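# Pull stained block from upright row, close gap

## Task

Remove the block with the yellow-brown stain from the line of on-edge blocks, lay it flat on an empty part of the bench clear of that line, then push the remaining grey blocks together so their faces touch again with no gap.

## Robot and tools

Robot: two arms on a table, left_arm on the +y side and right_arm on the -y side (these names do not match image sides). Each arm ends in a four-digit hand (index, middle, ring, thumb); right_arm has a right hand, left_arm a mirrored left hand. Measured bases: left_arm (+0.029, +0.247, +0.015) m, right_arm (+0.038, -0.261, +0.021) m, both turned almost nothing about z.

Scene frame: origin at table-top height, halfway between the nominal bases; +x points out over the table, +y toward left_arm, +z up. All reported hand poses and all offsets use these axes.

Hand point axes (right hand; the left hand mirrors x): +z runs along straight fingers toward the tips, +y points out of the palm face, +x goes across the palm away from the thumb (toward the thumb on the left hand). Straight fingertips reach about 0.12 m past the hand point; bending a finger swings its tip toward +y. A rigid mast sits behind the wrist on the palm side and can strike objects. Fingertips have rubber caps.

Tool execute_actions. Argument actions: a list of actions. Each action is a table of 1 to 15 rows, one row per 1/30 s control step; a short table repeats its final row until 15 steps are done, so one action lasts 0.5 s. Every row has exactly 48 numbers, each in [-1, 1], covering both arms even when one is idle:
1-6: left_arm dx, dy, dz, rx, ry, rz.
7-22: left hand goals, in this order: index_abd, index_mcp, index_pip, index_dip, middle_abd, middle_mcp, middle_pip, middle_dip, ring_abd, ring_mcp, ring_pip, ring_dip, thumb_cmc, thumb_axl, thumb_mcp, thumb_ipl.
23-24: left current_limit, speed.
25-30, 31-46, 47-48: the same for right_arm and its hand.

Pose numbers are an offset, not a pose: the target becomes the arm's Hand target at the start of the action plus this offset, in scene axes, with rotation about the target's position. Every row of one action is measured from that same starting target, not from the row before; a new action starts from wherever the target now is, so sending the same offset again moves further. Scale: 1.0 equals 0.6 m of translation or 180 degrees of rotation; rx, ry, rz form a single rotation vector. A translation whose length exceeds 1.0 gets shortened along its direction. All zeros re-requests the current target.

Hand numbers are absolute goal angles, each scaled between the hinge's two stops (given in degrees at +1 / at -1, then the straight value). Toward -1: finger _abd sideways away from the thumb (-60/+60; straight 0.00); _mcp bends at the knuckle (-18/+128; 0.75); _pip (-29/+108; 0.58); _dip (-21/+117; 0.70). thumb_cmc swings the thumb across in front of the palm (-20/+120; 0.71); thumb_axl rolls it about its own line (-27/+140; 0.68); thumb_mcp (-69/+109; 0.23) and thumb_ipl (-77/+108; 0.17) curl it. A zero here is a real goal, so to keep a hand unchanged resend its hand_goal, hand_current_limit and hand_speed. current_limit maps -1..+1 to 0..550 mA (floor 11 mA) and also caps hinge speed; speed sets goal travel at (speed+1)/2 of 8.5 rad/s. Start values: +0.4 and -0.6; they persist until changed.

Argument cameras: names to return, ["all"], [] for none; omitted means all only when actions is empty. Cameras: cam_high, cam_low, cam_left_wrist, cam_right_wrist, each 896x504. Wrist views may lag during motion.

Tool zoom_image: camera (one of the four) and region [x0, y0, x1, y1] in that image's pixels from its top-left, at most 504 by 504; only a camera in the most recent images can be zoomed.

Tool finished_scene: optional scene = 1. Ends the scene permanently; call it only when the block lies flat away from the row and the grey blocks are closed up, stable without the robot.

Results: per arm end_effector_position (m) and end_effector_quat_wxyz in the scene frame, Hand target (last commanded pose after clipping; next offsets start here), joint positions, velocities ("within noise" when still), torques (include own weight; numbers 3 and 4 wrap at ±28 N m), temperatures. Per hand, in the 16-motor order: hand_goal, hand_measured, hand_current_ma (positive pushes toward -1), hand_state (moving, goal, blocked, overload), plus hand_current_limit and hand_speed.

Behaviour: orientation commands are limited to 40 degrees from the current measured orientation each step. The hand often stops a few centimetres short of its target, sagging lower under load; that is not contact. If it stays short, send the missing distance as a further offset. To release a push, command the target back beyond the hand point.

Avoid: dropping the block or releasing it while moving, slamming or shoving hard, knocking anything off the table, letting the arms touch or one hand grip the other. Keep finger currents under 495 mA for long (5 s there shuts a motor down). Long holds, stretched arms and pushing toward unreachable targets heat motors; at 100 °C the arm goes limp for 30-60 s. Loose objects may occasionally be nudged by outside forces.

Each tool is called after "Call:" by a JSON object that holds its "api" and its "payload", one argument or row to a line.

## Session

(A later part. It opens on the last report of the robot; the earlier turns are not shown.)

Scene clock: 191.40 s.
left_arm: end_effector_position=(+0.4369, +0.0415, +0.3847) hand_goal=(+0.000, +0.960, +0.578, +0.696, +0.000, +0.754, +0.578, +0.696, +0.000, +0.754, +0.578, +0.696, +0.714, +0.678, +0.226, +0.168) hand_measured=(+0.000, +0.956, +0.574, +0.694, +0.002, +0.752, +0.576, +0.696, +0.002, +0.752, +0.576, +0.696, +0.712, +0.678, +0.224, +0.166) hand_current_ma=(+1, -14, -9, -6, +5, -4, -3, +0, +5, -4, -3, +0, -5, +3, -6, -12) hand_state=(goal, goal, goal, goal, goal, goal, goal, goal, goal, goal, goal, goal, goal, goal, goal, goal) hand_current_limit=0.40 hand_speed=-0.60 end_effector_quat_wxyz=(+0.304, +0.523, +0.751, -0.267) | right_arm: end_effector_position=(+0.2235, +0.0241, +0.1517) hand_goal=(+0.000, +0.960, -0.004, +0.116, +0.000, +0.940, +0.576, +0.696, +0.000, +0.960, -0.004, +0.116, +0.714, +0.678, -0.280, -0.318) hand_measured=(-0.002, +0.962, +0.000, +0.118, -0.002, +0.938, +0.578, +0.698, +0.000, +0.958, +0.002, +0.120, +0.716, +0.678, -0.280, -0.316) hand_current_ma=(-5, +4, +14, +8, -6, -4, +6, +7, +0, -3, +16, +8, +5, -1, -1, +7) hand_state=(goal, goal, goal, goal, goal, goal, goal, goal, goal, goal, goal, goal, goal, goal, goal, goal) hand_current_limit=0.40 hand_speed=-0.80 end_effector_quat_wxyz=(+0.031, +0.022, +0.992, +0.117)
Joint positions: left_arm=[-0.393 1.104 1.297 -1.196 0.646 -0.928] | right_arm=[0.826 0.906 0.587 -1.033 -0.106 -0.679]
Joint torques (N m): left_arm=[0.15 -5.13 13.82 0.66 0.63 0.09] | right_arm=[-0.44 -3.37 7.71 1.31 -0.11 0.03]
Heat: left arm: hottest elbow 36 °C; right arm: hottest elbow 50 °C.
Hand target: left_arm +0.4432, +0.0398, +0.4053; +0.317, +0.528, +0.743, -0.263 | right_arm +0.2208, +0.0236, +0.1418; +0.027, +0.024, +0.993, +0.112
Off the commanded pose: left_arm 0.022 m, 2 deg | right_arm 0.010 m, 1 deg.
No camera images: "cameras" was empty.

Call:
{"api": "execute_actions", "payload": {
  "actions": [
    [[0.0,0.0,0.0,0,0,0, 0,0.96,0.578,0.696,0,0.754,0.578,0.696,0,0.754,0.578,0.696,0.714,0.678,0.226,0.168,0.4,-0.6, -0.013,0.0,0.0,0,0.014,0, 0,0.96,-0.005,0.116,0,0.94,0.576,0.696,0,0.96,-0.005,0.116,0.714,0.678,-0.28,-0.318,0.4,-0.8]]
  ],
  "cameras": ["cam_right_wrist","cam_left_wrist"]
}}

Call:
{"api": "zoom_image", "payload": {
  "camera": "cam_right_wrist",
  "region": [340, 0, 560, 110]
}}

Call:
{"api": "zoom_image", "payload": {
  "camera": "cam_left_wrist",
  "region": [290, 200, 430, 330]
}}

Scene clock: 192.67 s.
left_arm: end_effector_position=(+0.4369, +0.0415, +0.3847) hand_goal=(+0.000, +0.960, +0.578, +0.696, +0.000, +0.754, +0.578, +0.696, +0.000, +0.754, +0.578, +0.696, +0.714, +0.678, +0.226, +0.168) hand_measured=(+0.000, +0.956, +0.574, +0.694, +0.002, +0.752, +0.576, +0.696, +0.002, +0.752, +0.576, +0.696, +0.712, +0.678, +0.224, +0.166) hand_current_ma=(+1, -14, -9, -6, +5, -4, -3, +0, +5, -4, -3, +0, -5, +3, -6, -12) hand_state=(goal, goal, goal, goal, goal, goal, goal, goal, goal, goal, goal, goal, goal, goal, goal, goal) hand_current_limit=0.40 hand_speed=-0.60 end_effector_quat_wxyz=(+0.304, +0.523, +0.751, -0.267) | right_arm: end_effector_position=(+0.2199, +0.0260, +0.1516) hand_goal=(+0.000, +0.960, -0.004, +0.116, +0.000, +0.940, +0.576, +0.696, +0.000, +0.960, -0.004, +0.116, +0.714, +0.678, -0.280, -0.318) hand_measured=(-0.002, +0.962, +0.000, +0.118, +0.002, +0.946, +0.580, +0.698, +0.000, +0.958, +0.002, +0.120, +0.716, +0.678, -0.280, -0.316) hand_current_ma=(-5, +4, +14, +8, +4, +18, +8, +7, +0, -3, +16, +8, +5, -1, -1, +7) hand_state=(goal, goal, goal, goal, goal, goal, goal, goal, goal, goal, goal, goal, goal, goal, goal, goal) hand_current_limit=0.40 hand_speed=-0.80 end_effector_quat_wxyz=(+0.019, +0.024, +0.992, +0.122)
Joint positions: left_arm=[-0.393 1.104 1.297 -1.196 0.646 -0.928] | right_arm=[0.828 0.908 0.587 -1.037 -0.128 -0.67]
Joint torques (N m): left_arm=[0.09 -5.13 13.82 0.64 0.63 0.09] | right_arm=[-0.26 -3.37 8.13 0.16 -0.53 0.02]
Heat: left arm: hottest elbow 36 °C; right arm: hottest elbow 50 °C.
Hand target: left_arm +0.4432, +0.0398, +0.4053; +0.317, +0.528, +0.743, -0.263 | right_arm +0.2130, +0.0237, +0.1419; +0.005, +0.027, +0.993, +0.112
Off the commanded pose: left_arm 0.022 m, 2 deg | right_arm 0.012 m, 2 deg.
camera_calibration:
cam_left_wrist: T_world_to_cam=[[-0.375861, -0.663062, 0.647362, -0.0953468], [-0.74147, 0.63421, 0.21909, 0.166404], [-0.555834, -0.397652, -0.730015, 0.664853], [0, 0, 0, 1]] pos_world=[0.457093, 0.0956244, 0.510619]
cam_right_wrist: T_world_to_cam=[[0.833698, 0.522662, 0.178246, -0.189176], [0.339018, -0.73922, 0.581911, -0.188792], [0.435906, -0.424709, -0.793479, 0.162223], [0, 0, 0, 1]] pos_world=[0.151006, 0.0282132, 0.2723]
Images, in order (width x height): cam_left_wrist 896x504, cam_right_wrist 896x504.

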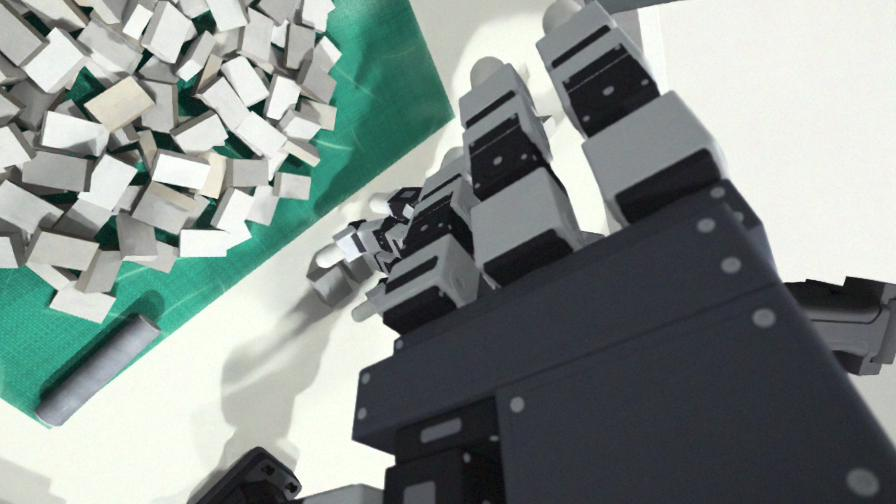

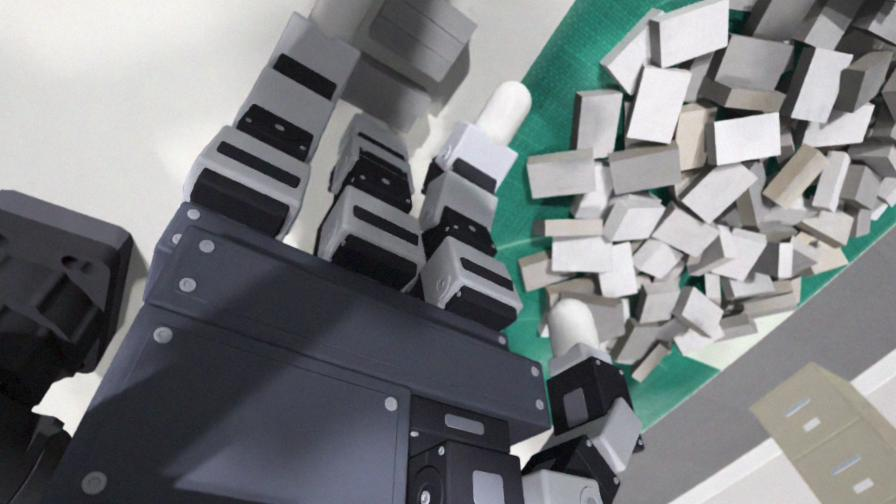

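Scaled by 2.291 from the camera's 896x504 image, which has a finer 1280x720 frame.

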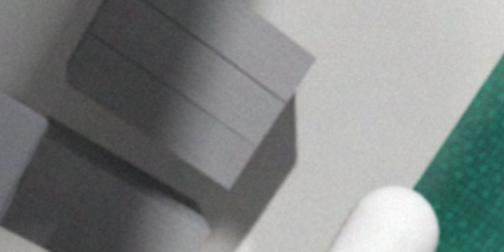

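Scaled by 3.600 from the camera's 896x504 image, which has a finer 1280x720 frame.

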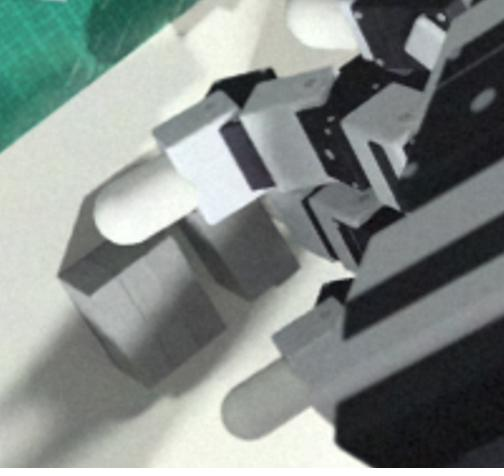

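Call:
{"api": "execute_actions", "payload": {
  "actions": [
    [[0.0,0.0,0.0,0,0,0, 0,0.96,0.578,0.696,0,0.754,0.578,0.696,0,0.754,0.578,0.696,0.714,0.678,0.226,0.168,0.4,-0.6, 0.01,0.004,0.015,0,0,0, 0,0.96,-0.005,0.116,0,0.87,0.576,0.696,0,0.96,-0.005,0.116,0.714,0.678,-0.28,-0.318,0.2,-0.97]]
  ],
  "cameras": ["cam_right_wrist","cam_left_wrist"]
}}

Call:
{"api": "zoom_image", "payload": {
  "camera": "cam_right_wrist",
  "region": [340, 0, 560, 110]
}}

Call:
{"api": "zoom_image", "payload": {
  "camera": "cam_left_wrist",
  "region": [290, 200, 430, 330]
}}

Scene clock: 194.30 s.
left_arm: end_effector_position=(+0.4369, +0.0415, +0.3847) hand_goal=(+0.000, +0.960, +0.578, +0.696, +0.000, +0.754, +0.578, +0.696, +0.000, +0.754, +0.578, +0.696, +0.714, +0.678, +0.226, +0.168) hand_measured=(+0.000, +0.956, +0.574, +0.694, +0.002, +0.752, +0.576, +0.696, +0.002, +0.752, +0.576, +0.696, +0.712, +0.678, +0.224, +0.166) hand_current_ma=(+1, -14, -9, -6, +5, -4, -3, +0, +5, -4, -3, +0, -5, +3, -6, -12) hand_state=(goal, goal, goal, goal, goal, goal, goal, goal, goal, goal, goal, goal, goal, goal, goal, goal) hand_current_limit=0.40 hand_speed=-0.60 end_effector_quat_wxyz=(+0.304, +0.523, +0.751, -0.267) | right_arm: end_effector_position=(+0.2162, +0.0232, +0.1463) hand_goal=(+0.000, +0.960, -0.004, +0.116, +0.000, +0.870, +0.576, +0.696, +0.000, +0.960, -0.004, +0.116, +0.714, +0.678, -0.280, -0.318) hand_measured=(-0.002, +0.962, +0.000, +0.118, +0.008, +0.910, +0.586, +0.700, +0.000, +0.958, +0.002, +0.120, +0.716, +0.678, -0.280, -0.316) hand_current_ma=(-5, +4, +14, +8, +21, +156, +32, +10, +0, -3, +16, +8, +5, -1, -2, +7) hand_state=(goal, goal, goal, goal, goal, blocked, goal, goal, goal, goal, goal, goal, goal, goal, goal, goal) hand_current_limit=0.20 hand_speed=-0.97 end_effector_quat_wxyz=(+0.008, +0.025, +0.993, +0.112)
Joint positions: left_arm=[-0.393 1.104 1.297 -1.196 0.646 -0.928] | right_arm=[0.828 0.918 0.587 -1.058 -0.133 -0.67]
Joint torques (N m): left_arm=[0.09 -5.13 13.83 0.66 0.63 0.1] | right_arm=[-1.2 -3.37 10.18 0.06 -0.43 -0.11]
Heat: left arm: hottest elbow 37 °C; right arm: hottest elbow 50 °C.
Hand target: left_arm +0.4432, +0.0398, +0.4053; +0.317, +0.528, +0.743, -0.263 | right_arm +0.2189, +0.0260, +0.1509; +0.005, +0.027, +0.993, +0.112
Off the commanded pose: left_arm 0.022 m, 2 deg | right_arm 0.006 m, 0 deg.
camera_calibration:
cam_left_wrist: T_world_to_cam=[[-0.375861, -0.663062, 0.647362, -0.0953468], [-0.74147, 0.63421, 0.21909, 0.166404], [-0.555834, -0.397652, -0.730015, 0.664853], [0, 0, 0, 1]] pos_world=[0.457093, 0.0956244, 0.510619]
cam_right_wrist: T_world_to_cam=[[0.837083, 0.526561, 0.148412, -0.180137], [0.353546, -0.727699, 0.587758, -0.190858], [0.41749, -0.439531, -0.795308, 0.163017], [0, 0, 0, 1]] pos_world=[0.150209, 0.0276174, 0.268562]
Images, in order (width x height): cam_left_wrist 896x504, cam_right_wrist 896x504.

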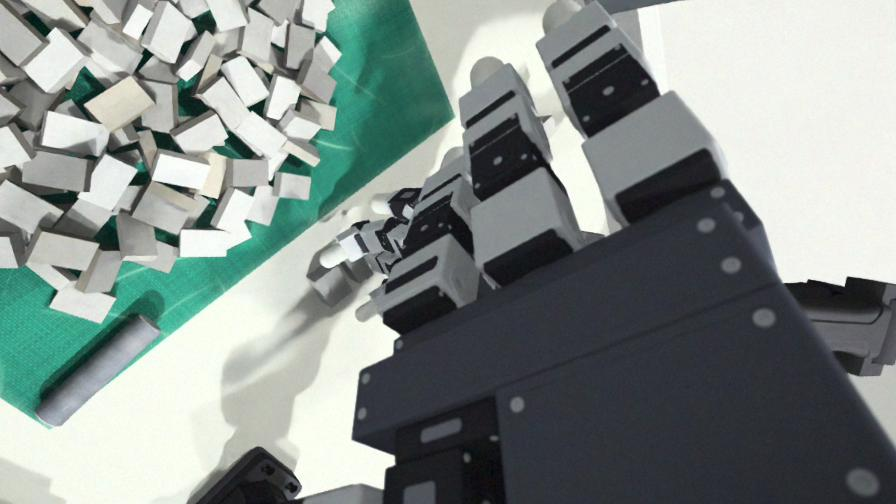

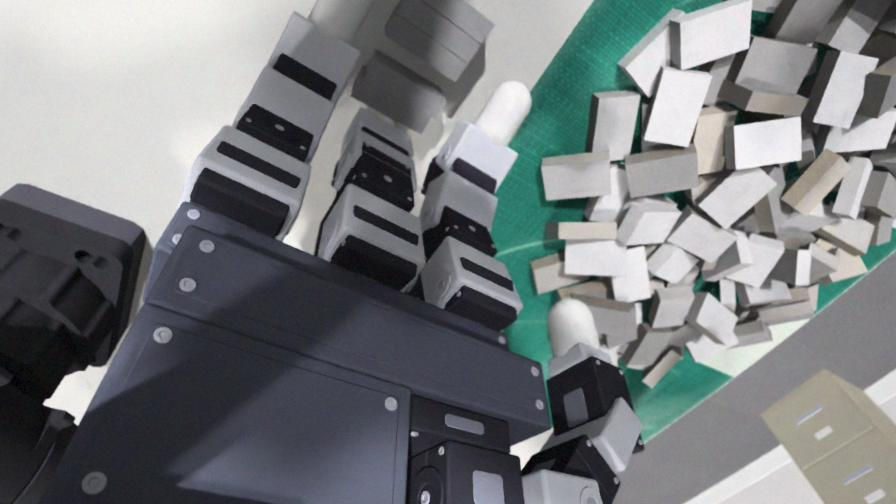

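Scaled by 2.291 from the camera's 896x504 image, which has a finer 1280x720 frame.

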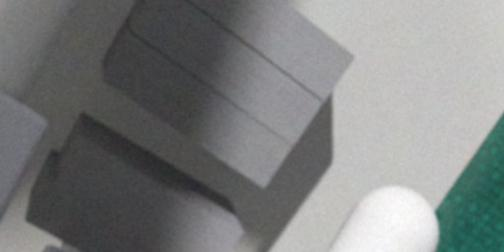

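Scaled by 3.600 from the camera's 896x504 image, which has a finer 1280x720 frame.

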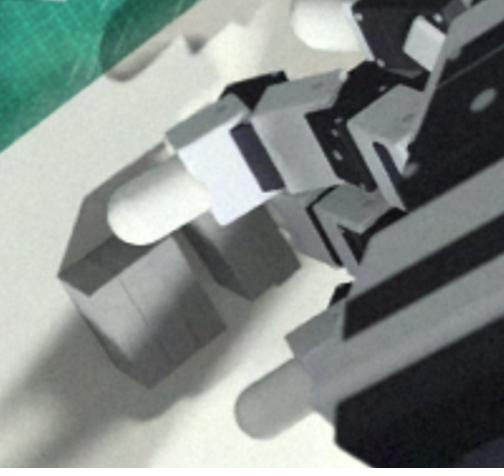

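Call:
{"api": "execute_actions", "payload": {
  "actions": [
    [[0.0,0.0,0.0,0,0,0, 0,0.96,0.578,0.696,0,0.754,0.578,0.696,0,0.754,0.578,0.696,0.714,0.678,0.226,0.168,0.4,-0.6, 0.0,0.0,0.012,0,0,0, 0,0.96,-0.005,0.116,0,0.92,0.576,0.696,0,0.96,-0.005,0.116,0.714,0.678,-0.28,-0.318,0.2,-0.9]]
  ],
  "cameras": []
}}

Scene clock: 195.63 s.
left_arm: end_effector_position=(+0.4369, +0.0415, +0.3847) hand_goal=(+0.000, +0.960, +0.578, +0.696, +0.000, +0.754, +0.578, +0.696, +0.000, +0.754, +0.578, +0.696, +0.714, +0.678, +0.226, +0.168) hand_measured=(+0.000, +0.956, +0.574, +0.694, +0.002, +0.752, +0.576, +0.696, +0.002, +0.752, +0.576, +0.696, +0.712, +0.678, +0.224, +0.166) hand_current_ma=(+1, -14, -9, -6, +5, -4, -3, +0, +5, -4, -3, +0, -5, +3, -6, -12) hand_state=(goal, goal, goal, goal, goal, goal, goal, goal, goal, goal, goal, goal, goal, goal, goal, goal) hand_current_limit=0.40 hand_speed=-0.60 end_effector_quat_wxyz=(+0.304, +0.523, +0.751, -0.267) | right_arm: end_effector_position=(+0.2145, +0.0211, +0.1449) hand_goal=(+0.000, +0.960, -0.004, +0.116, +0.000, +0.920, +0.576, +0.696, +0.000, +0.960, -0.004, +0.116, +0.714, +0.678, -0.280, -0.318) hand_measured=(-0.002, +0.962, +0.000, +0.118, +0.026, +0.908, +0.572, +0.694, +0.000, +0.958, +0.002, +0.120, +0.716, +0.678, -0.280, -0.316) hand_current_ma=(-5, +4, +14, +8, +79, -42, -12, -2, +0, -3, +16, +8, +5, -1, -1, +7) hand_state=(goal, goal, goal, goal, blocked, goal, goal, goal, goal, goal, goal, goal, goal, goal, goal, goal) hand_current_limit=0.20 hand_speed=-0.90 end_effector_quat_wxyz=(+0.004, +0.025, +0.994, +0.108)
Joint positions: left_arm=[-0.393 1.104 1.297 -1.196 0.646 -0.928] | right_arm=[0.828 0.918 0.587 -1.069 -0.133 -0.67]
Joint torques (N m): left_arm=[0.09 -5.07 13.83 0.65 0.63 0.09] | right_arm=[-1.2 -4.07 11.23 -0.42 -0.43 -0.11]
Heat: left arm: hottest elbow 37 °C; right arm: hottest elbow 50 °C.
Hand target: left_arm +0.4432, +0.0398, +0.4053; +0.317, +0.528, +0.743, -0.263 | right_arm +0.2190, +0.0260, +0.1581; +0.005, +0.027, +0.993, +0.112
Off the commanded pose: left_arm 0.022 m, 2 deg | right_arm 0.015 m, 1 deg.
No camera images: "cameras" was empty.

Call:
{"api": "execute_actions", "payload": {
  "actions": [
    [[0.0,0.0,0.0,0,0,0, 0,0.96,0.578,0.696,0,0.754,0.578,0.696,0,0.754,0.578,0.696,0.714,0.678,0.226,0.168,0.4,-0.6, 0.0,0.0,0.013,0,0,0, 0,0.96,-0.005,0.116,0,0.93,0.576,0.696,0,0.96,-0.005,0.116,0.714,0.678,-0.28,-0.318,0.2,-0.9]]
  ],
  "cameras": []
}}

Scene clock: 196.70 s.
left_arm: end_effector_position=(+0.4369, +0.0415, +0.3847) hand_goal=(+0.000, +0.960, +0.578, +0.696, +0.000, +0.754, +0.578, +0.696, +0.000, +0.754, +0.578, +0.696, +0.714, +0.678, +0.226, +0.168) hand_measured=(+0.000, +0.956, +0.574, +0.694, +0.002, +0.752, +0.576, +0.696, +0.002, +0.752, +0.576, +0.696, +0.712, +0.678, +0.224, +0.166) hand_current_ma=(+1, -14, -9, -6, +5, -4, -3, +0, +5, -4, -3, +0, -5, +3, -6, -12) hand_state=(goal, goal, goal, goal, goal, goal, goal, goal, goal, goal, goal, goal, goal, goal, goal, goal) hand_current_limit=0.40 hand_speed=-0.60 end_effector_quat_wxyz=(+0.304, +0.523, +0.751, -0.267) | right_arm: end_effector_position=(+0.2102, +0.0168, +0.1434) hand_goal=(+0.000, +0.960, -0.004, +0.116, +0.000, +0.930, +0.576, +0.696, +0.000, +0.960, -0.004, +0.116, +0.714, +0.678, -0.280, -0.318) hand_measured=(-0.002, +0.962, +0.000, +0.118, +0.014, +0.914, +0.566, +0.692, +0.000, +0.960, +0.002, +0.120, +0.716, +0.678, -0.280, -0.316) hand_current_ma=(-5, +3, +13, +8, +36, -60, -33, -13, +0, -2, +15, +8, +5, -1, -2, +7) hand_state=(goal, goal, goal, goal, goal, goal, goal, goal, goal, goal, goal, goal, goal, goal, goal, goal) hand_current_limit=0.20 hand_speed=-0.90 end_effector_quat_wxyz=(-0.004, +0.026, +0.995, +0.099)
Joint positions: left_arm=[-0.393 1.104 1.297 -1.196 0.646 -0.928] | right_arm=[0.828 0.915 0.589 -1.099 -0.135 -0.67]
Joint torques (N m): left_arm=[0.15 -5.01 13.85 0.66 0.63 0.09] | right_arm=[-1.2 -4.42 12.23 -0.29 -0.37 -0.11]
Heat: left arm: hottest elbow 37 °C; right arm: hottest elbow 50 °C.
Hand target: left_arm +0.4432, +0.0398, +0.4053; +0.317, +0.528, +0.743, -0.263 | right_arm +0.2190, +0.0260, +0.1659; +0.005, +0.027, +0.993, +0.112
Off the commanded pose: left_arm 0.022 m, 2 deg | right_arm 0.026 m, 2 deg.
No camera images: "cameras" was empty.

Call:
{"api": "execute_actions", "payload": {
  "actions": [
    [[0.0,0.0,0.0,0,0,0, 0,0.96,0.578,0.696,0,0.754,0.578,0.696,0,0.754,0.578,0.696,0.714,0.678,0.226,0.168,0.4,-0.6, 0.0,0.0,0.02,0,0,0, 0,0.96,-0.005,0.116,0,0.92,0.576,0.696,0,0.96,-0.005,0.116,0.714,0.678,-0.28,-0.318,0.2,-0.9]]
  ],
  "cameras": []
}}

Scene clock: 197.87 s.
left_arm: end_effector_position=(+0.4369, +0.0415, +0.3847) hand_goal=(+0.000, +0.960, +0.578, +0.696, +0.000, +0.754, +0.578, +0.696, +0.000, +0.754, +0.578, +0.696, +0.714, +0.678, +0.226, +0.168) hand_measured=(+0.000, +0.956, +0.574, +0.694, +0.002, +0.752, +0.576, +0.696, +0.002, +0.752, +0.576, +0.696, +0.712, +0.678, +0.224, +0.166) hand_current_ma=(+1, -14, -9, -6, +5, -4, -3, +0, +5, -4, -3, +0, -5, +3, -6, -12) hand_state=(goal, goal, goal, goal, goal, goal, goal, goal, goal, goal, goal, goal, goal, goal, goal, goal) hand_current_limit=0.40 hand_speed=-0.60 end_effector_quat_wxyz=(+0.304, +0.523, +0.751, -0.267) | right_arm: end_effector_position=(+0.2067, +0.0129, +0.1479) hand_goal=(+0.000, +0.960, -0.004, +0.116, +0.000, +0.920, +0.576, +0.696, +0.000, +0.960, -0.004, +0.116, +0.714, +0.678, -0.280, -0.318) hand_measured=(-0.002, +0.962, +0.000, +0.118, +0.004, +0.914, +0.572, +0.694, +0.000, +0.960, +0.002, +0.120, +0.716, +0.678, -0.280, -0.316) hand_current_ma=(-5, +3, +13, +8, +7, -15, -10, -7, +0, -2, +15, +8, +5, -1, -2, +7) hand_state=(goal, goal, goal, goal, goal, goal, goal, goal, goal, goal, goal, goal, goal, goal, goal, goal) hand_current_limit=0.20 hand_speed=-0.90 end_effector_quat_wxyz=(-0.011, +0.027, +0.995, +0.091)
Joint positions: left_arm=[-0.393 1.104 1.297 -1.196 0.646 -0.928] | right_arm=[0.828 0.905 0.603 -1.144 -0.135 -0.67]
Joint torques (N m): left_arm=[0.09 -5.07 13.82 0.66 0.64 0.09] | right_arm=[-1.2 -4.54 13.11 -0.08 -0.38 -0.11]
Heat: left arm: hottest elbow 37 °C; right arm: hottest elbow 50 °C.
Hand target: left_arm +0.4432, +0.0398, +0.4053; +0.317, +0.528, +0.743, -0.263 | right_arm +0.2190, +0.0261, +0.1779; +0.005, +0.027, +0.993, +0.112
Off the commanded pose: left_arm 0.022 m, 2 deg | right_arm 0.035 m, 3 deg.
No camera images: "cameras" was empty.

Call:
{"api": "execute_actions", "payload": {
  "actions": [
    [[0.0,0.0,0.0,0,0,0, 0,0.96,0.578,0.696,0,0.754,0.578,0.696,0,0.754,0.578,0.696,0.714,0.678,0.226,0.168,0.4,-0.6, 0.022,0.008,-0.035,0,0,0, 0,0.96,-0.005,0.116,0,0.95,0.576,0.696,0,0.96,-0.005,0.116,0.714,0.678,-0.28,-0.318,0.2,-0.9]]
  ],
  "cameras": []
}}

Scene clock: 199.40 s.
left_arm: end_effector_position=(+0.4369, +0.0415, +0.3847) hand_goal=(+0.000, +0.960, +0.578, +0.696, +0.000, +0.754, +0.578, +0.696, +0.000, +0.754, +0.578, +0.696, +0.714, +0.678, +0.226, +0.168) hand_measured=(+0.000, +0.956, +0.574, +0.694, +0.002, +0.752, +0.576, +0.696, +0.002, +0.752, +0.576, +0.696, +0.712, +0.678, +0.224, +0.166) hand_current_ma=(+1, -14, -9, -6, +5, -4, -3, +0, +5, -4, -3, +0, -5, +3, -6, -12) hand_state=(goal, goal, goal, goal, goal, goal, goal, goal, goal, goal, goal, goal, goal, goal, goal, goal) hand_current_limit=0.40 hand_speed=-0.60 end_effector_quat_wxyz=(+0.304, +0.523, +0.751, -0.267) | right_arm: end_effector_position=(+0.2185, +0.0184, +0.1421) hand_goal=(+0.000, +0.960, -0.004, +0.116, +0.000, +0.950, +0.576, +0.696, +0.000, +0.960, -0.004, +0.116, +0.714, +0.678, -0.280, -0.318) hand_measured=(-0.002, +0.962, +0.000, +0.118, -0.010, +0.958, +0.582, +0.698, +0.000, +0.960, +0.002, +0.120, +0.716, +0.678, -0.280, -0.316) hand_current_ma=(-5, +3, +13, +8, -26, +25, +16, +4, +0, -2, +15, +8, +5, -1, -2, +7) hand_state=(goal, goal, goal, goal, goal, goal, goal, goal, goal, goal, goal, goal, goal, goal, goal, goal) hand_current_limit=0.20 hand_speed=-0.90 end_effector_quat_wxyz=(-0.010, +0.032, +0.995, +0.097)
Joint positions: left_arm=[-0.393 1.104 1.297 -1.196 0.646 -0.928] | right_arm=[0.807 0.946 0.604 -1.096 -0.142 -0.679]
Joint torques (N m): left_arm=[0.09 -5.07 13.86 0.64 0.63 0.1] | right_arm=[-1.79 -3.14 11.38 1.26 -0.23 -0.3]
Heat: left arm: hottest elbow 37 °C; right arm: hottest elbow 50 °C.
Hand target: left_arm +0.4432, +0.0398, +0.4053; +0.317, +0.528, +0.743, -0.263 | right_arm +0.2321, +0.0309, +0.1569; +0.005, +0.027, +0.993, +0.112
Off the commanded pose: left_arm 0.022 m, 2 deg | right_arm 0.024 m, 3 deg.
No camera images: "cameras" was empty.

Call:
{"api": "execute_actions", "payload": {
  "actions": [
    [[0.0,0.0,0.0,0,0,0, 0,0.96,0.578,0.696,0,0.754,0.578,0.696,0,0.754,0.578,0.696,0.714,0.678,0.226,0.168,0.4,-0.6, 0.008,0.0,0.012,0,0,0, 0,0.96,-0.005,0.116,0,0.9,0.576,0.696,0,0.96,-0.005,0.116,0.714,0.678,-0.28,-0.318,0.2,-0.95]]
  ],
  "cameras": ["cam_right_wrist","cam_left_wrist"]
}}

Call:
{"api": "zoom_image", "payload": {
  "camera": "cam_right_wrist",
  "region": [340, 0, 560, 110]
}}

Call:
{"api": "zoom_image", "payload": {
  "camera": "cam_left_wrist",
  "region": [290, 200, 430, 330]
}}

Scene clock: 201.13 s.
left_arm: end_effector_position=(+0.4369, +0.0415, +0.3847) hand_goal=(+0.000, +0.960, +0.578, +0.696, +0.000, +0.754, +0.578, +0.696, +0.000, +0.754, +0.578, +0.696, +0.714, +0.678, +0.226, +0.168) hand_measured=(+0.000, +0.956, +0.574, +0.694, +0.002, +0.752, +0.576, +0.696, +0.002, +0.752, +0.576, +0.696, +0.712, +0.678, +0.224, +0.166) hand_current_ma=(+1, -14, -9, -6, +5, -4, -3, +0, +5, -4, -3, +0, -5, +3, -6, -12) hand_state=(goal, goal, goal, goal, goal, goal, goal, goal, goal, goal, goal, goal, goal, goal, goal, goal) hand_current_limit=0.40 hand_speed=-0.60 end_effector_quat_wxyz=(+0.304, +0.523, +0.751, -0.267) | right_arm: end_effector_position=(+0.2209, +0.0177, +0.1422) hand_goal=(+0.000, +0.960, -0.004, +0.116, +0.000, +0.900, +0.576, +0.696, +0.000, +0.960, -0.004, +0.116, +0.714, +0.678, -0.280, -0.318) hand_measured=(-0.002, +0.962, +0.000, +0.118, -0.024, +0.948, +0.590, +0.702, +0.000, +0.960, +0.002, +0.120, +0.716, +0.678, -0.280, -0.316) hand_current_ma=(-5, +3, +13, +8, -70, +194, +47, +19, +0, -2, +15, +8, +5, -1, -2, +7) hand_state=(goal, goal, goal, goal, blocked, blocked, goal, goal, goal, goal, goal, goal, goal, goal, goal, goal) hand_current_limit=0.20 hand_speed=-0.95 end_effector_quat_wxyz=(-0.011, +0.032, +0.995, +0.097)
Joint positions: left_arm=[-0.393 1.104 1.297 -1.196 0.646 -0.928] | right_arm=[0.795 0.95 0.607 -1.096 -0.145 -0.691]
Joint torques (N m): left_arm=[0.15 -5.07 13.82 0.64 0.63 0.1] | right_arm=[-1.9 -3.31 12.68 0.44 -0.2 -0.33]
Motor temperatures (°C): left_arm=[29 30 38 27 28 29] | right_arm=[27 30 50 29 31 30]
Heat: left arm: hottest elbow 38 °C; right arm: hottest elbow 50 °C.
Hand target: left_arm +0.4432, +0.0398, +0.4053; +0.317, +0.528, +0.743, -0.263 | right_arm +0.2370, +0.0308, +0.1641; +0.005, +0.027, +0.993, +0.112
Off the commanded pose: left_arm 0.022 m, 2 deg | right_arm 0.030 m, 3 deg.
camera_calibration:
cam_left_wrist: T_world_to_cam=[[-0.375861, -0.663062, 0.647362, -0.0953468], [-0.74147, 0.63421, 0.21909, 0.166404], [-0.555834, -0.397652, -0.730015, 0.664853], [0, 0, 0, 1]] pos_world=[0.457093, 0.0956244, 0.510619]
cam_right_wrist: T_world_to_cam=[[0.847161, 0.521737, 0.100547, -0.175909], [0.369111, -0.713994, 0.594953, -0.198771], [0.382199, -0.466908, -0.797447, 0.163965], [0, 0, 0, 1]] pos_world=[0.159724, 0.026413, 0.2667]
Images, in order (width x height): cam_left_wrist 896x504, cam_right_wrist 896x504.

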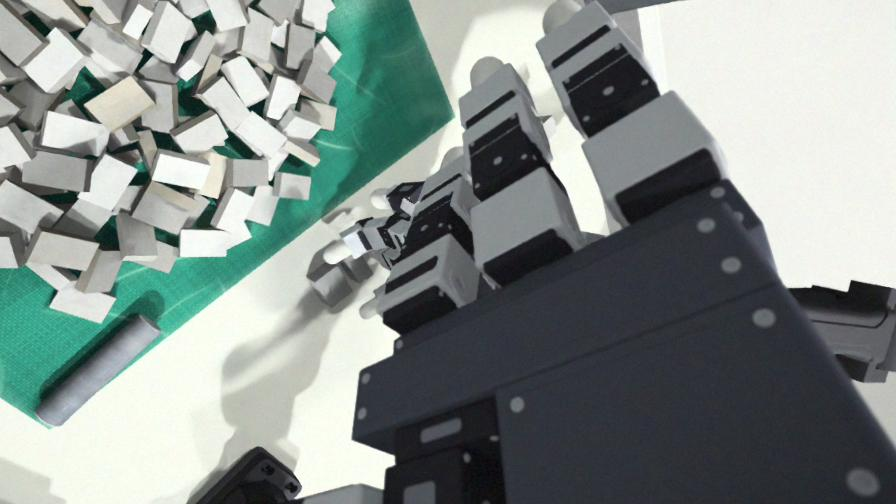

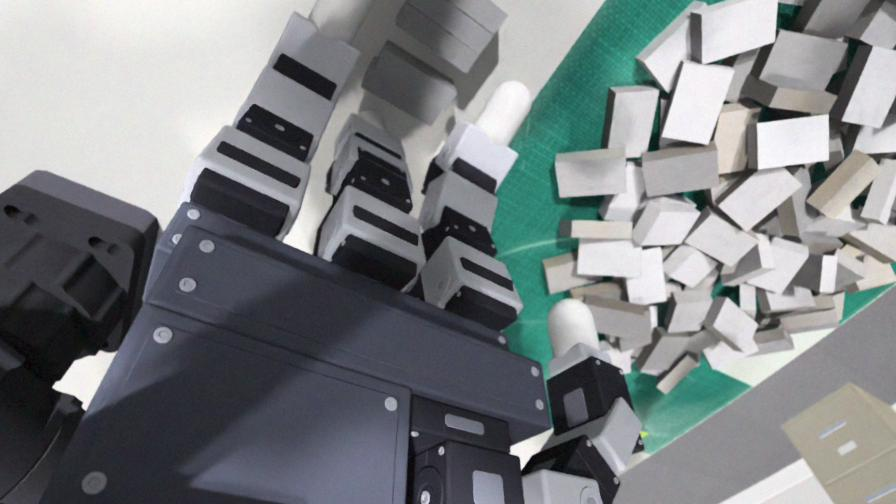

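Scaled by 2.291 from the camera's 896x504 image, which has a finer 1280x720 frame.

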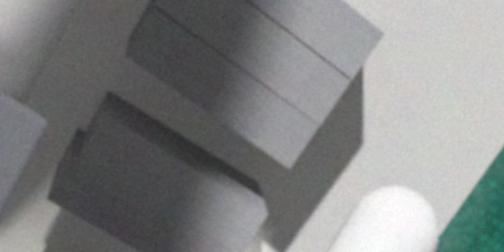

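Scaled by 3.600 from the camera's 896x504 image, which has a finer 1280x720 frame.

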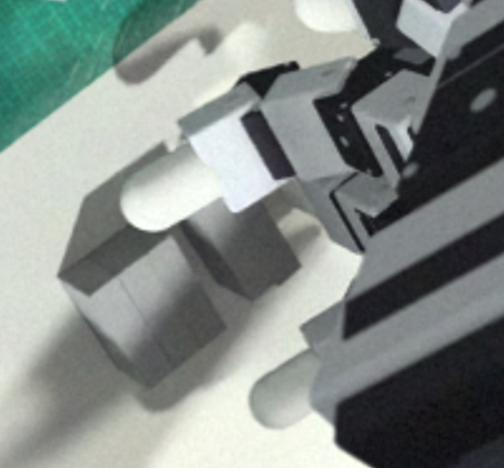

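Call:
{"api": "execute_actions", "payload": {
  "actions": [
    [[0.0,0.0,0.0,0,0,0, 0,0.96,0.578,0.696,0,0.754,0.578,0.696,0,0.754,0.578,0.696,0.714,0.678,0.226,0.168,0.4,-0.6, 0.0,0.0,0.012,0,0,0, 0,0.96,-0.005,0.116,0,0.94,0.576,0.696,0,0.96,-0.005,0.116,0.714,0.678,-0.28,-0.318,0.2,-0.95]]
  ],
  "cameras": []
}}

Scene clock: 202.23 s.
left_arm: end_effector_position=(+0.4369, +0.0415, +0.3847) hand_goal=(+0.000, +0.960, +0.578, +0.696, +0.000, +0.754, +0.578, +0.696, +0.000, +0.754, +0.578, +0.696, +0.714, +0.678, +0.226, +0.168) hand_measured=(+0.000, +0.956, +0.574, +0.694, +0.002, +0.752, +0.576, +0.696, +0.002, +0.752, +0.576, +0.696, +0.712, +0.678, +0.224, +0.166) hand_current_ma=(+1, -14, -9, -6, +5, -4, -3, +0, +5, -4, -3, +0, -5, +3, -6, -12) hand_state=(goal, goal, goal, goal, goal, goal, goal, goal, goal, goal, goal, goal, goal, goal, goal, goal) hand_current_limit=0.40 hand_speed=-0.60 end_effector_quat_wxyz=(+0.304, +0.523, +0.751, -0.267) | right_arm: end_effector_position=(+0.2224, +0.0190, +0.1466) hand_goal=(+0.000, +0.960, -0.004, +0.116, +0.000, +0.940, +0.576, +0.696, +0.000, +0.960, -0.004, +0.116, +0.714, +0.678, -0.280, -0.318) hand_measured=(-0.002, +0.962, +0.000, +0.118, -0.002, +0.934, +0.578, +0.698, +0.000, +0.960, +0.002, +0.120, +0.716, +0.678, -0.280, -0.316) hand_current_ma=(-5, +3, +13, +8, -6, -17, +6, +7, +0, -2, +15, +8, +5, -1, -2, +7) hand_state=(goal, goal, goal, goal, goal, goal, goal, goal, goal, goal, goal, goal, goal, goal, goal, goal) hand_current_limit=0.20 hand_speed=-0.95 end_effector_quat_wxyz=(-0.009, +0.031, +0.995, +0.098)
Joint positions: left_arm=[-0.393 1.104 1.297 -1.196 0.646 -0.928] | right_arm=[0.794 0.95 0.618 -1.104 -0.145 -0.695]
Joint torques (N m): left_arm=[0.09 -5.07 13.83 0.64 0.63 0.1] | right_arm=[-1.79 -3.9 13.03 -0.06 -0.23 -0.29]
Heat: left arm: hottest elbow 38 °C; right arm: hottest elbow 50 °C.
Hand target: left_arm +0.4432, +0.0398, +0.4053; +0.317, +0.528, +0.743, -0.263 | right_arm +0.2370, +0.0310, +0.1714; +0.005, +0.027, +0.993, +0.112
Off the commanded pose: left_arm 0.022 m, 2 deg | right_arm 0.031 m, 2 deg.
No camera images: "cameras" was empty.

Call:
{"api": "execute_actions", "payload": {
  "actions": [
    [[0.0,0.0,0.0,0,0,0, 0,0.96,0.578,0.696,0,0.754,0.578,0.696,0,0.754,0.578,0.696,0.714,0.678,0.226,0.168,0.4,-0.6, 0.0,0.0,-0.012,0,0,0, 0,0.96,-0.005,0.116,0,0.86,0.576,0.696,0,0.96,-0.005,0.116,0.714,0.678,-0.28,-0.318,0.2,-0.97]]
  ],
  "cameras": ["cam_right_wrist","cam_left_wrist"]
}}

Call:
{"api": "zoom_image", "payload": {
  "camera": "cam_right_wrist",
  "region": [340, 0, 560, 110]
}}

Call:
{"api": "zoom_image", "payload": {
  "camera": "cam_left_wrist",
  "region": [290, 200, 430, 330]
}}

Scene clock: 203.57 s.
left_arm: end_effector_position=(+0.4369, +0.0415, +0.3847) hand_goal=(+0.000, +0.960, +0.578, +0.696, +0.000, +0.754, +0.578, +0.696, +0.000, +0.754, +0.578, +0.696, +0.714, +0.678, +0.226, +0.168) hand_measured=(+0.000, +0.956, +0.574, +0.694, +0.002, +0.752, +0.576, +0.696, +0.002, +0.752, +0.576, +0.696, +0.712, +0.678, +0.224, +0.166) hand_current_ma=(+1, -14, -9, -6, +5, -4, -3, +0, +5, -4, -3, +0, -5, +3, -6, -12) hand_state=(goal, goal, goal, goal, goal, goal, goal, goal, goal, goal, goal, goal, goal, goal, goal, goal) hand_current_limit=0.40 hand_speed=-0.60 end_effector_quat_wxyz=(+0.304, +0.523, +0.751, -0.267) | right_arm: end_effector_position=(+0.2226, +0.0188, +0.1450) hand_goal=(+0.000, +0.960, -0.004, +0.116, +0.000, +0.860, +0.576, +0.696, +0.000, +0.960, -0.004, +0.116, +0.714, +0.678, -0.280, -0.318) hand_measured=(-0.002, +0.962, +0.000, +0.118, -0.002, +0.868, +0.578, +0.698, +0.000, +0.960, +0.002, +0.120, +0.716, +0.678, -0.280, -0.316) hand_current_ma=(-5, +3, +13, +8, -6, +26, +6, +7, +0, -2, +15, +8, +5, -1, -2, +7) hand_state=(goal, goal, goal, goal, goal, goal, goal, goal, goal, goal, goal, goal, goal, goal, goal, goal) hand_current_limit=0.20 hand_speed=-0.97 end_effector_quat_wxyz=(-0.011, +0.031, +0.995, +0.096)
Joint positions: left_arm=[-0.393 1.104 1.297 -1.196 0.646 -0.928] | right_arm=[0.793 0.956 0.618 -1.104 -0.145 -0.695]
Joint torques (N m): left_arm=[0.09 -5.07 13.83 0.65 0.63 0.09] | right_arm=[-1.79 -3.84 11.96 0.8 -0.24 -0.29]
Heat: left arm: hottest elbow 38 °C; right arm: hottest elbow 50 °C.
Hand target: left_arm +0.4432, +0.0398, +0.4053; +0.317, +0.528, +0.743, -0.263 | right_arm +0.2371, +0.0309, +0.1642; +0.005, +0.027, +0.993, +0.112
Off the commanded pose: left_arm 0.022 m, 2 deg | right_arm 0.027 m, 3 deg.
camera_calibration:
cam_left_wrist: T_world_to_cam=[[-0.375861, -0.663062, 0.647362, -0.0953468], [-0.74147, 0.63421, 0.21909, 0.166404], [-0.555834, -0.397652, -0.730015, 0.664853], [0, 0, 0, 1]] pos_world=[0.457093, 0.0956244, 0.510619]
cam_right_wrist: T_world_to_cam=[[0.846279, 0.523515, 0.0987123, -0.177805], [0.370936, -0.712039, 0.59616, -0.200844], [0.382386, -0.467902, -0.796774, 0.165933], [0, 0, 0, 1]] pos_world=[0.161523, 0.0277148, 0.269498]
Images, in order (width x height): cam_left_wrist 896x504, cam_right_wrist 896x504.

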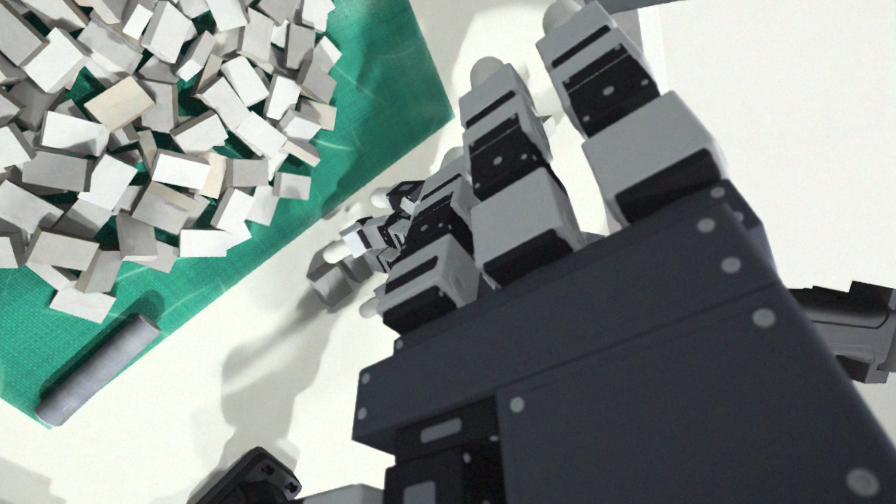

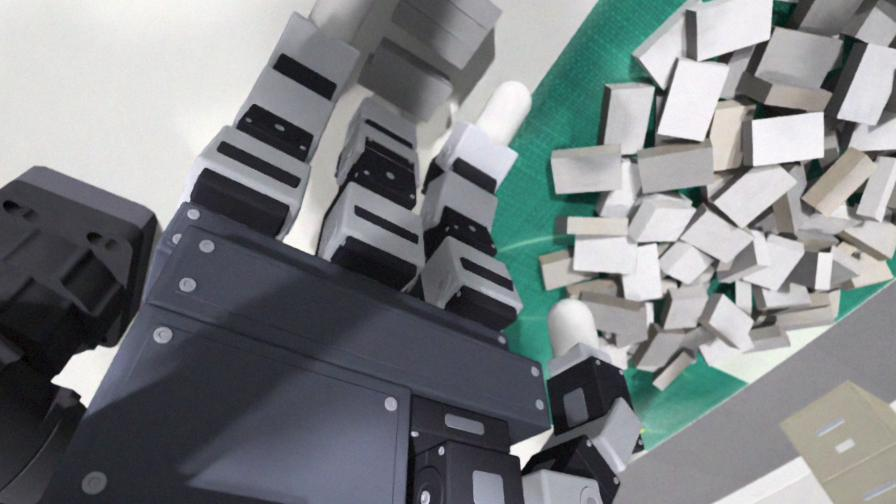

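Scaled by 2.291 from the camera's 896x504 image, which has a finer 1280x720 frame.

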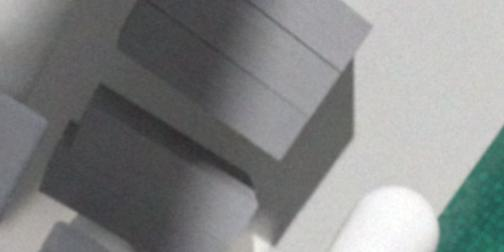

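Scaled by 3.600 from the camera's 896x504 image, which has a finer 1280x720 frame.

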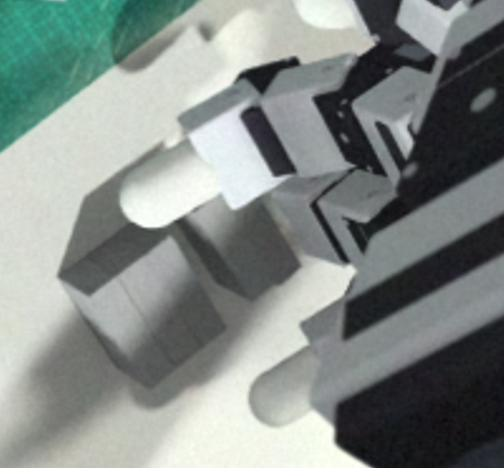

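Call:
{"api": "execute_actions", "payload": {
  "actions": [
    [[0.0,0.0,0.0,0,0,0, 0,0.96,0.578,0.696,0,0.754,0.578,0.696,0,0.754,0.578,0.696,0.714,0.678,0.226,0.168,0.4,-0.6, 0.0,0.0,0.0,0,0,0, 0,0.96,-0.005,0.116,0,0.9,0.576,0.696,0,0.96,-0.005,0.116,0.714,0.678,-0.28,-0.318,0.2,-0.9],[0.0,0.0,0.0,0,0,0, 0,0.96,0.578,0.696,0,0.754,0.578,0.696,0,0.754,0.578,0.696,0.714,0.678,0.226,0.168,0.4,-0.6, 0.0,0.0,0.0,0,0,0, 0,0.96,-0.005,0.116,0,0.9,0.576,0.696,0,0.96,-0.005,0.116,0.714,0.678,-0.28,-0.318,0.2,-0.9],[0.0,0.0,0.0,0,0,0, 0,0.96,0.578,0.696,0,0.754,0.578,0.696,0,0.754,0.578,0.696,0.714,0.678,0.226,0.168,0.4,-0.6, 0.0,0.0,0.0,0,0,0, 0,0.96,-0.005,0.116,0,0.9,0.576,0.696,0,0.96,-0.005,0.116,0.714,0.678,-0.28,-0.318,0.2,-0.9],[0.0,0.0,0.0,0,0,0, 0,0.96,0.578,0.696,0,0.754,0.578,0.696,0,0.754,0.578,0.696,0.714,0.678,0.226,0.168,0.4,-0.6, 0.0,0.0,0.0,0,0,0, 0,0.96,-0.005,0.116,0.065,0.9,0.576,0.696,0,0.96,-0.005,0.116,0.714,0.678,-0.28,-0.318,0.2,-0.9]]
  ],
  "cameras": ["cam_right_wrist"]
}}

Call:
{"api": "zoom_image", "payload": {
  "camera": "cam_right_wrist",
  "region": [340, 20, 500, 120]
}}

Scene clock: 205.87 s.
left_arm: end_effector_position=(+0.4369, +0.0415, +0.3847) hand_goal=(+0.000, +0.960, +0.578, +0.696, +0.000, +0.754, +0.578, +0.696, +0.000, +0.754, +0.578, +0.696, +0.714, +0.678, +0.226, +0.168) hand_measured=(+0.000, +0.956, +0.574, +0.694, +0.002, +0.752, +0.576, +0.696, +0.002, +0.752, +0.576, +0.696, +0.712, +0.678, +0.224, +0.166) hand_current_ma=(+1, -14, -9, -6, +5, -4, -3, +0, +5, -4, -3, +0, -5, +3, -6, -12) hand_state=(goal, goal, goal, goal, goal, goal, goal, goal, goal, goal, goal, goal, goal, goal, goal, goal) hand_current_limit=0.40 hand_speed=-0.60 end_effector_quat_wxyz=(+0.304, +0.523, +0.751, -0.267) | right_arm: end_effector_position=(+0.2226, +0.0188, +0.1450) hand_goal=(+0.000, +0.960, -0.004, +0.116, +0.066, +0.900, +0.576, +0.696, +0.000, +0.960, -0.004, +0.116, +0.714, +0.678, -0.280, -0.318) hand_measured=(-0.002, +0.962, +0.000, +0.118, +0.062, +0.896, +0.578, +0.698, +0.000, +0.960, +0.002, +0.120, +0.716, +0.678, -0.280, -0.316) hand_current_ma=(-5, +3, +13, +8, -7, -14, +6, +7, +0, -2, +15, +8, +5, -1, -2, +7) hand_state=(goal, goal, goal, goal, goal, goal, goal, goal, goal, goal, goal, goal, goal, goal, goal, goal) hand_current_limit=0.20 hand_speed=-0.90 end_effector_quat_wxyz=(-0.011, +0.031, +0.995, +0.096)
Joint positions: left_arm=[-0.393 1.104 1.297 -1.196 0.646 -0.928] | right_arm=[0.793 0.956 0.618 -1.104 -0.145 -0.695]
Joint torques (N m): left_arm=[0.03 -5.07 13.85 0.65 0.63 0.09] | right_arm=[-1.79 -3.84 11.96 0.8 -0.23 -0.3]
Heat: left arm: hottest elbow 38 °C; right arm: hottest elbow 50 °C.
Hand target: left_arm +0.4432, +0.0398, +0.4053; +0.317, +0.528, +0.743, -0.263 | right_arm +0.2371, +0.0309, +0.1642; +0.005, +0.027, +0.993, +0.112
Off the commanded pose: left_arm 0.022 m, 2 deg | right_arm 0.027 m, 3 deg.
camera_calibration:
cam_right_wrist: T_world_to_cam=[[0.846279, 0.523515, 0.0987123, -0.177805], [0.370936, -0.712039, 0.59616, -0.200844], [0.382386, -0.467902, -0.796774, 0.165933], [0, 0, 0, 1]] pos_world=[0.161523, 0.0277148, 0.269498]
Images, in order (width x height): cam_right_wrist 896x504.

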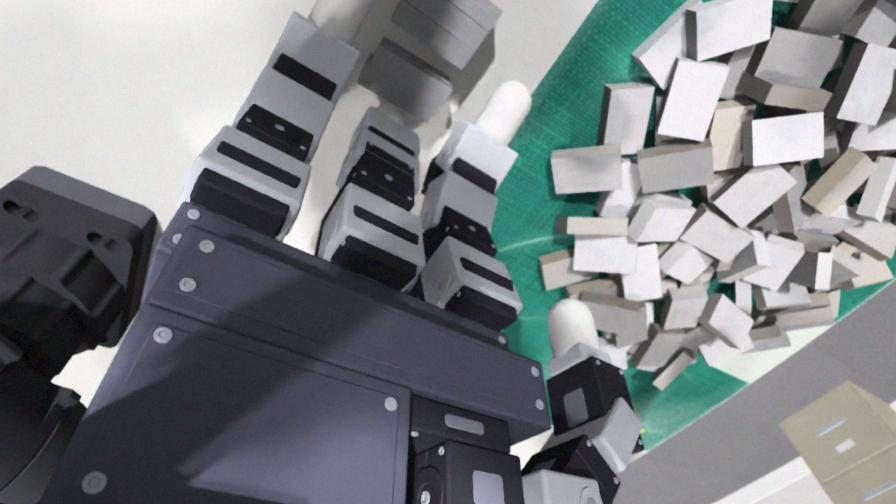

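Scaled by 3.150 from the camera's 896x504 image, which has a finer 1280x720 frame.

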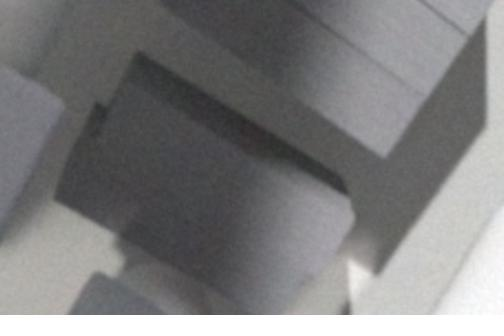

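Call:
{"api": "execute_actions", "payload": {
  "actions": [
    [[0.0,0.0,0.0,0,0,0, 0,0.96,0.578,0.696,0,0.754,0.578,0.696,0,0.754,0.578,0.696,0.714,0.678,0.226,0.168,0.4,-0.6, 0.0,0.0,0.0,0,0,0, 0,0.96,-0.005,0.116,0.065,0.82,0.576,0.696,0,0.96,-0.005,0.116,0.714,0.678,-0.28,-0.318,0.2,-0.97]]
  ],
  "cameras": ["cam_right_wrist","cam_left_wrist"]
}}

Call:
{"api": "zoom_image", "payload": {
  "camera": "cam_right_wrist",
  "region": [340, 20, 500, 120]
}}

Call:
{"api": "zoom_image", "payload": {
  "camera": "cam_left_wrist",
  "region": [290, 200, 430, 330]
}}

Scene clock: 206.97 s.
left_arm: end_effector_position=(+0.4369, +0.0415, +0.3847) hand_goal=(+0.000, +0.960, +0.578, +0.696, +0.000, +0.754, +0.578, +0.696, +0.000, +0.754, +0.578, +0.696, +0.714, +0.678, +0.226, +0.168) hand_measured=(+0.000, +0.956, +0.574, +0.694, +0.002, +0.752, +0.576, +0.696, +0.002, +0.752, +0.576, +0.696, +0.712, +0.678, +0.224, +0.166) hand_current_ma=(+1, -14, -9, -6, +5, -4, -3, +0, +5, -4, -3, +0, -5, +3, -6, -12) hand_state=(goal, goal, goal, goal, goal, goal, goal, goal, goal, goal, goal, goal, goal, goal, goal, goal) hand_current_limit=0.40 hand_speed=-0.60 end_effector_quat_wxyz=(+0.304, +0.523, +0.751, -0.267) | right_arm: end_effector_position=(+0.2227, +0.0188, +0.1450) hand_goal=(+0.000, +0.960, -0.004, +0.116, +0.066, +0.820, +0.576, +0.696, +0.000, +0.960, -0.004, +0.116, +0.714, +0.678, -0.280, -0.318) hand_measured=(-0.002, +0.962, +0.000, +0.118, +0.062, +0.862, +0.580, +0.698, +0.000, +0.960, +0.002, +0.120, +0.716, +0.678, -0.280, -0.316) hand_current_ma=(-5, +3, +13, +8, -7, +111, +17, +7, +0, -2, +15, +8, +5, -1, -2, +7) hand_state=(goal, goal, goal, goal, goal, moving, moving, goal, goal, goal, goal, goal, goal, goal, goal, goal) hand_current_limit=0.20 hand_speed=-0.97 end_effector_quat_wxyz=(-0.011, +0.031, +0.995, +0.096)
Joint positions: left_arm=[-0.393 1.104 1.297 -1.196 0.646 -0.928] | right_arm=[0.793 0.956 0.618 -1.104 -0.145 -0.695]
Joint torques (N m): left_arm=[0.09 -5.07 13.82 0.65 0.63 0.09] | right_arm=[-1.73 -3.78 11.95 0.8 -0.24 -0.29]
Heat: left arm: hottest elbow 38 °C; right arm: hottest elbow 50 °C.
Hand target: left_arm +0.4432, +0.0398, +0.4053; +0.317, +0.528, +0.743, -0.263 | right_arm +0.2370, +0.0309, +0.1642; +0.005, +0.027, +0.993, +0.112
Off the commanded pose: left_arm 0.022 m, 2 deg | right_arm 0.027 m, 3 deg.
camera_calibration:
cam_left_wrist: T_world_to_cam=[[-0.375861, -0.663062, 0.647362, -0.0953468], [-0.74147, 0.63421, 0.21909, 0.166404], [-0.555834, -0.397652, -0.730015, 0.664853], [0, 0, 0, 1]] pos_world=[0.457093, 0.0956244, 0.510619]
cam_right_wrist: T_world_to_cam=[[0.846516, 0.523132, 0.0987094, -0.177917], [0.370604, -0.712194, 0.596182, -0.20083], [0.382182, -0.468095, -0.796758, 0.165928], [0, 0, 0, 1]] pos_world=[0.161623, 0.0277144, 0.269498]
Images, in order (width x height): cam_left_wrist 896x504, cam_right_wrist 896x504.

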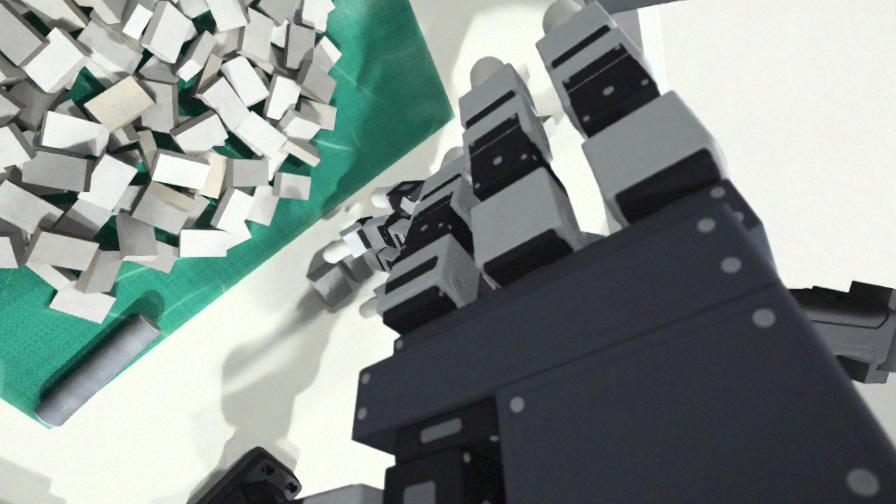

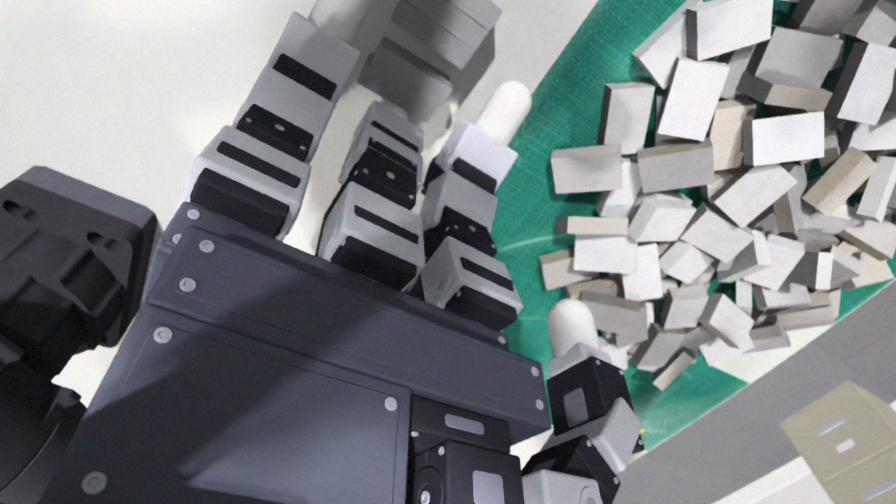

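Scaled by 3.150 from the camera's 896x504 image, which has a finer 1280x720 frame.

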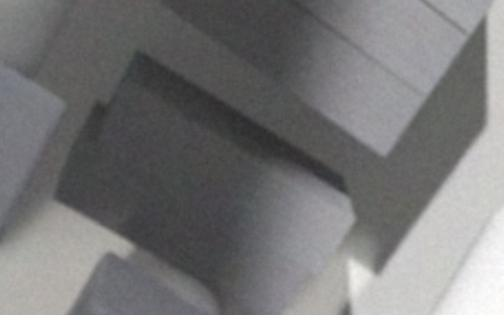

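Scaled by 3.600 from the camera's 896x504 image, which has a finer 1280x720 frame.

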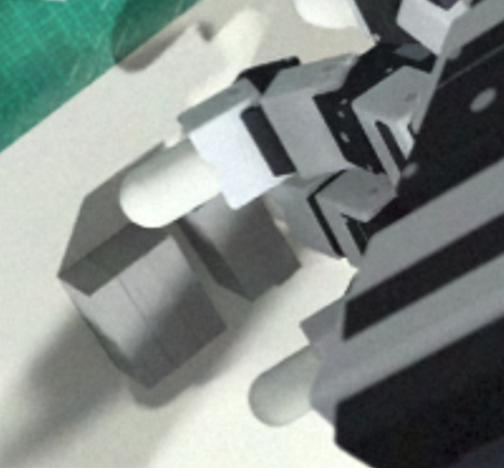

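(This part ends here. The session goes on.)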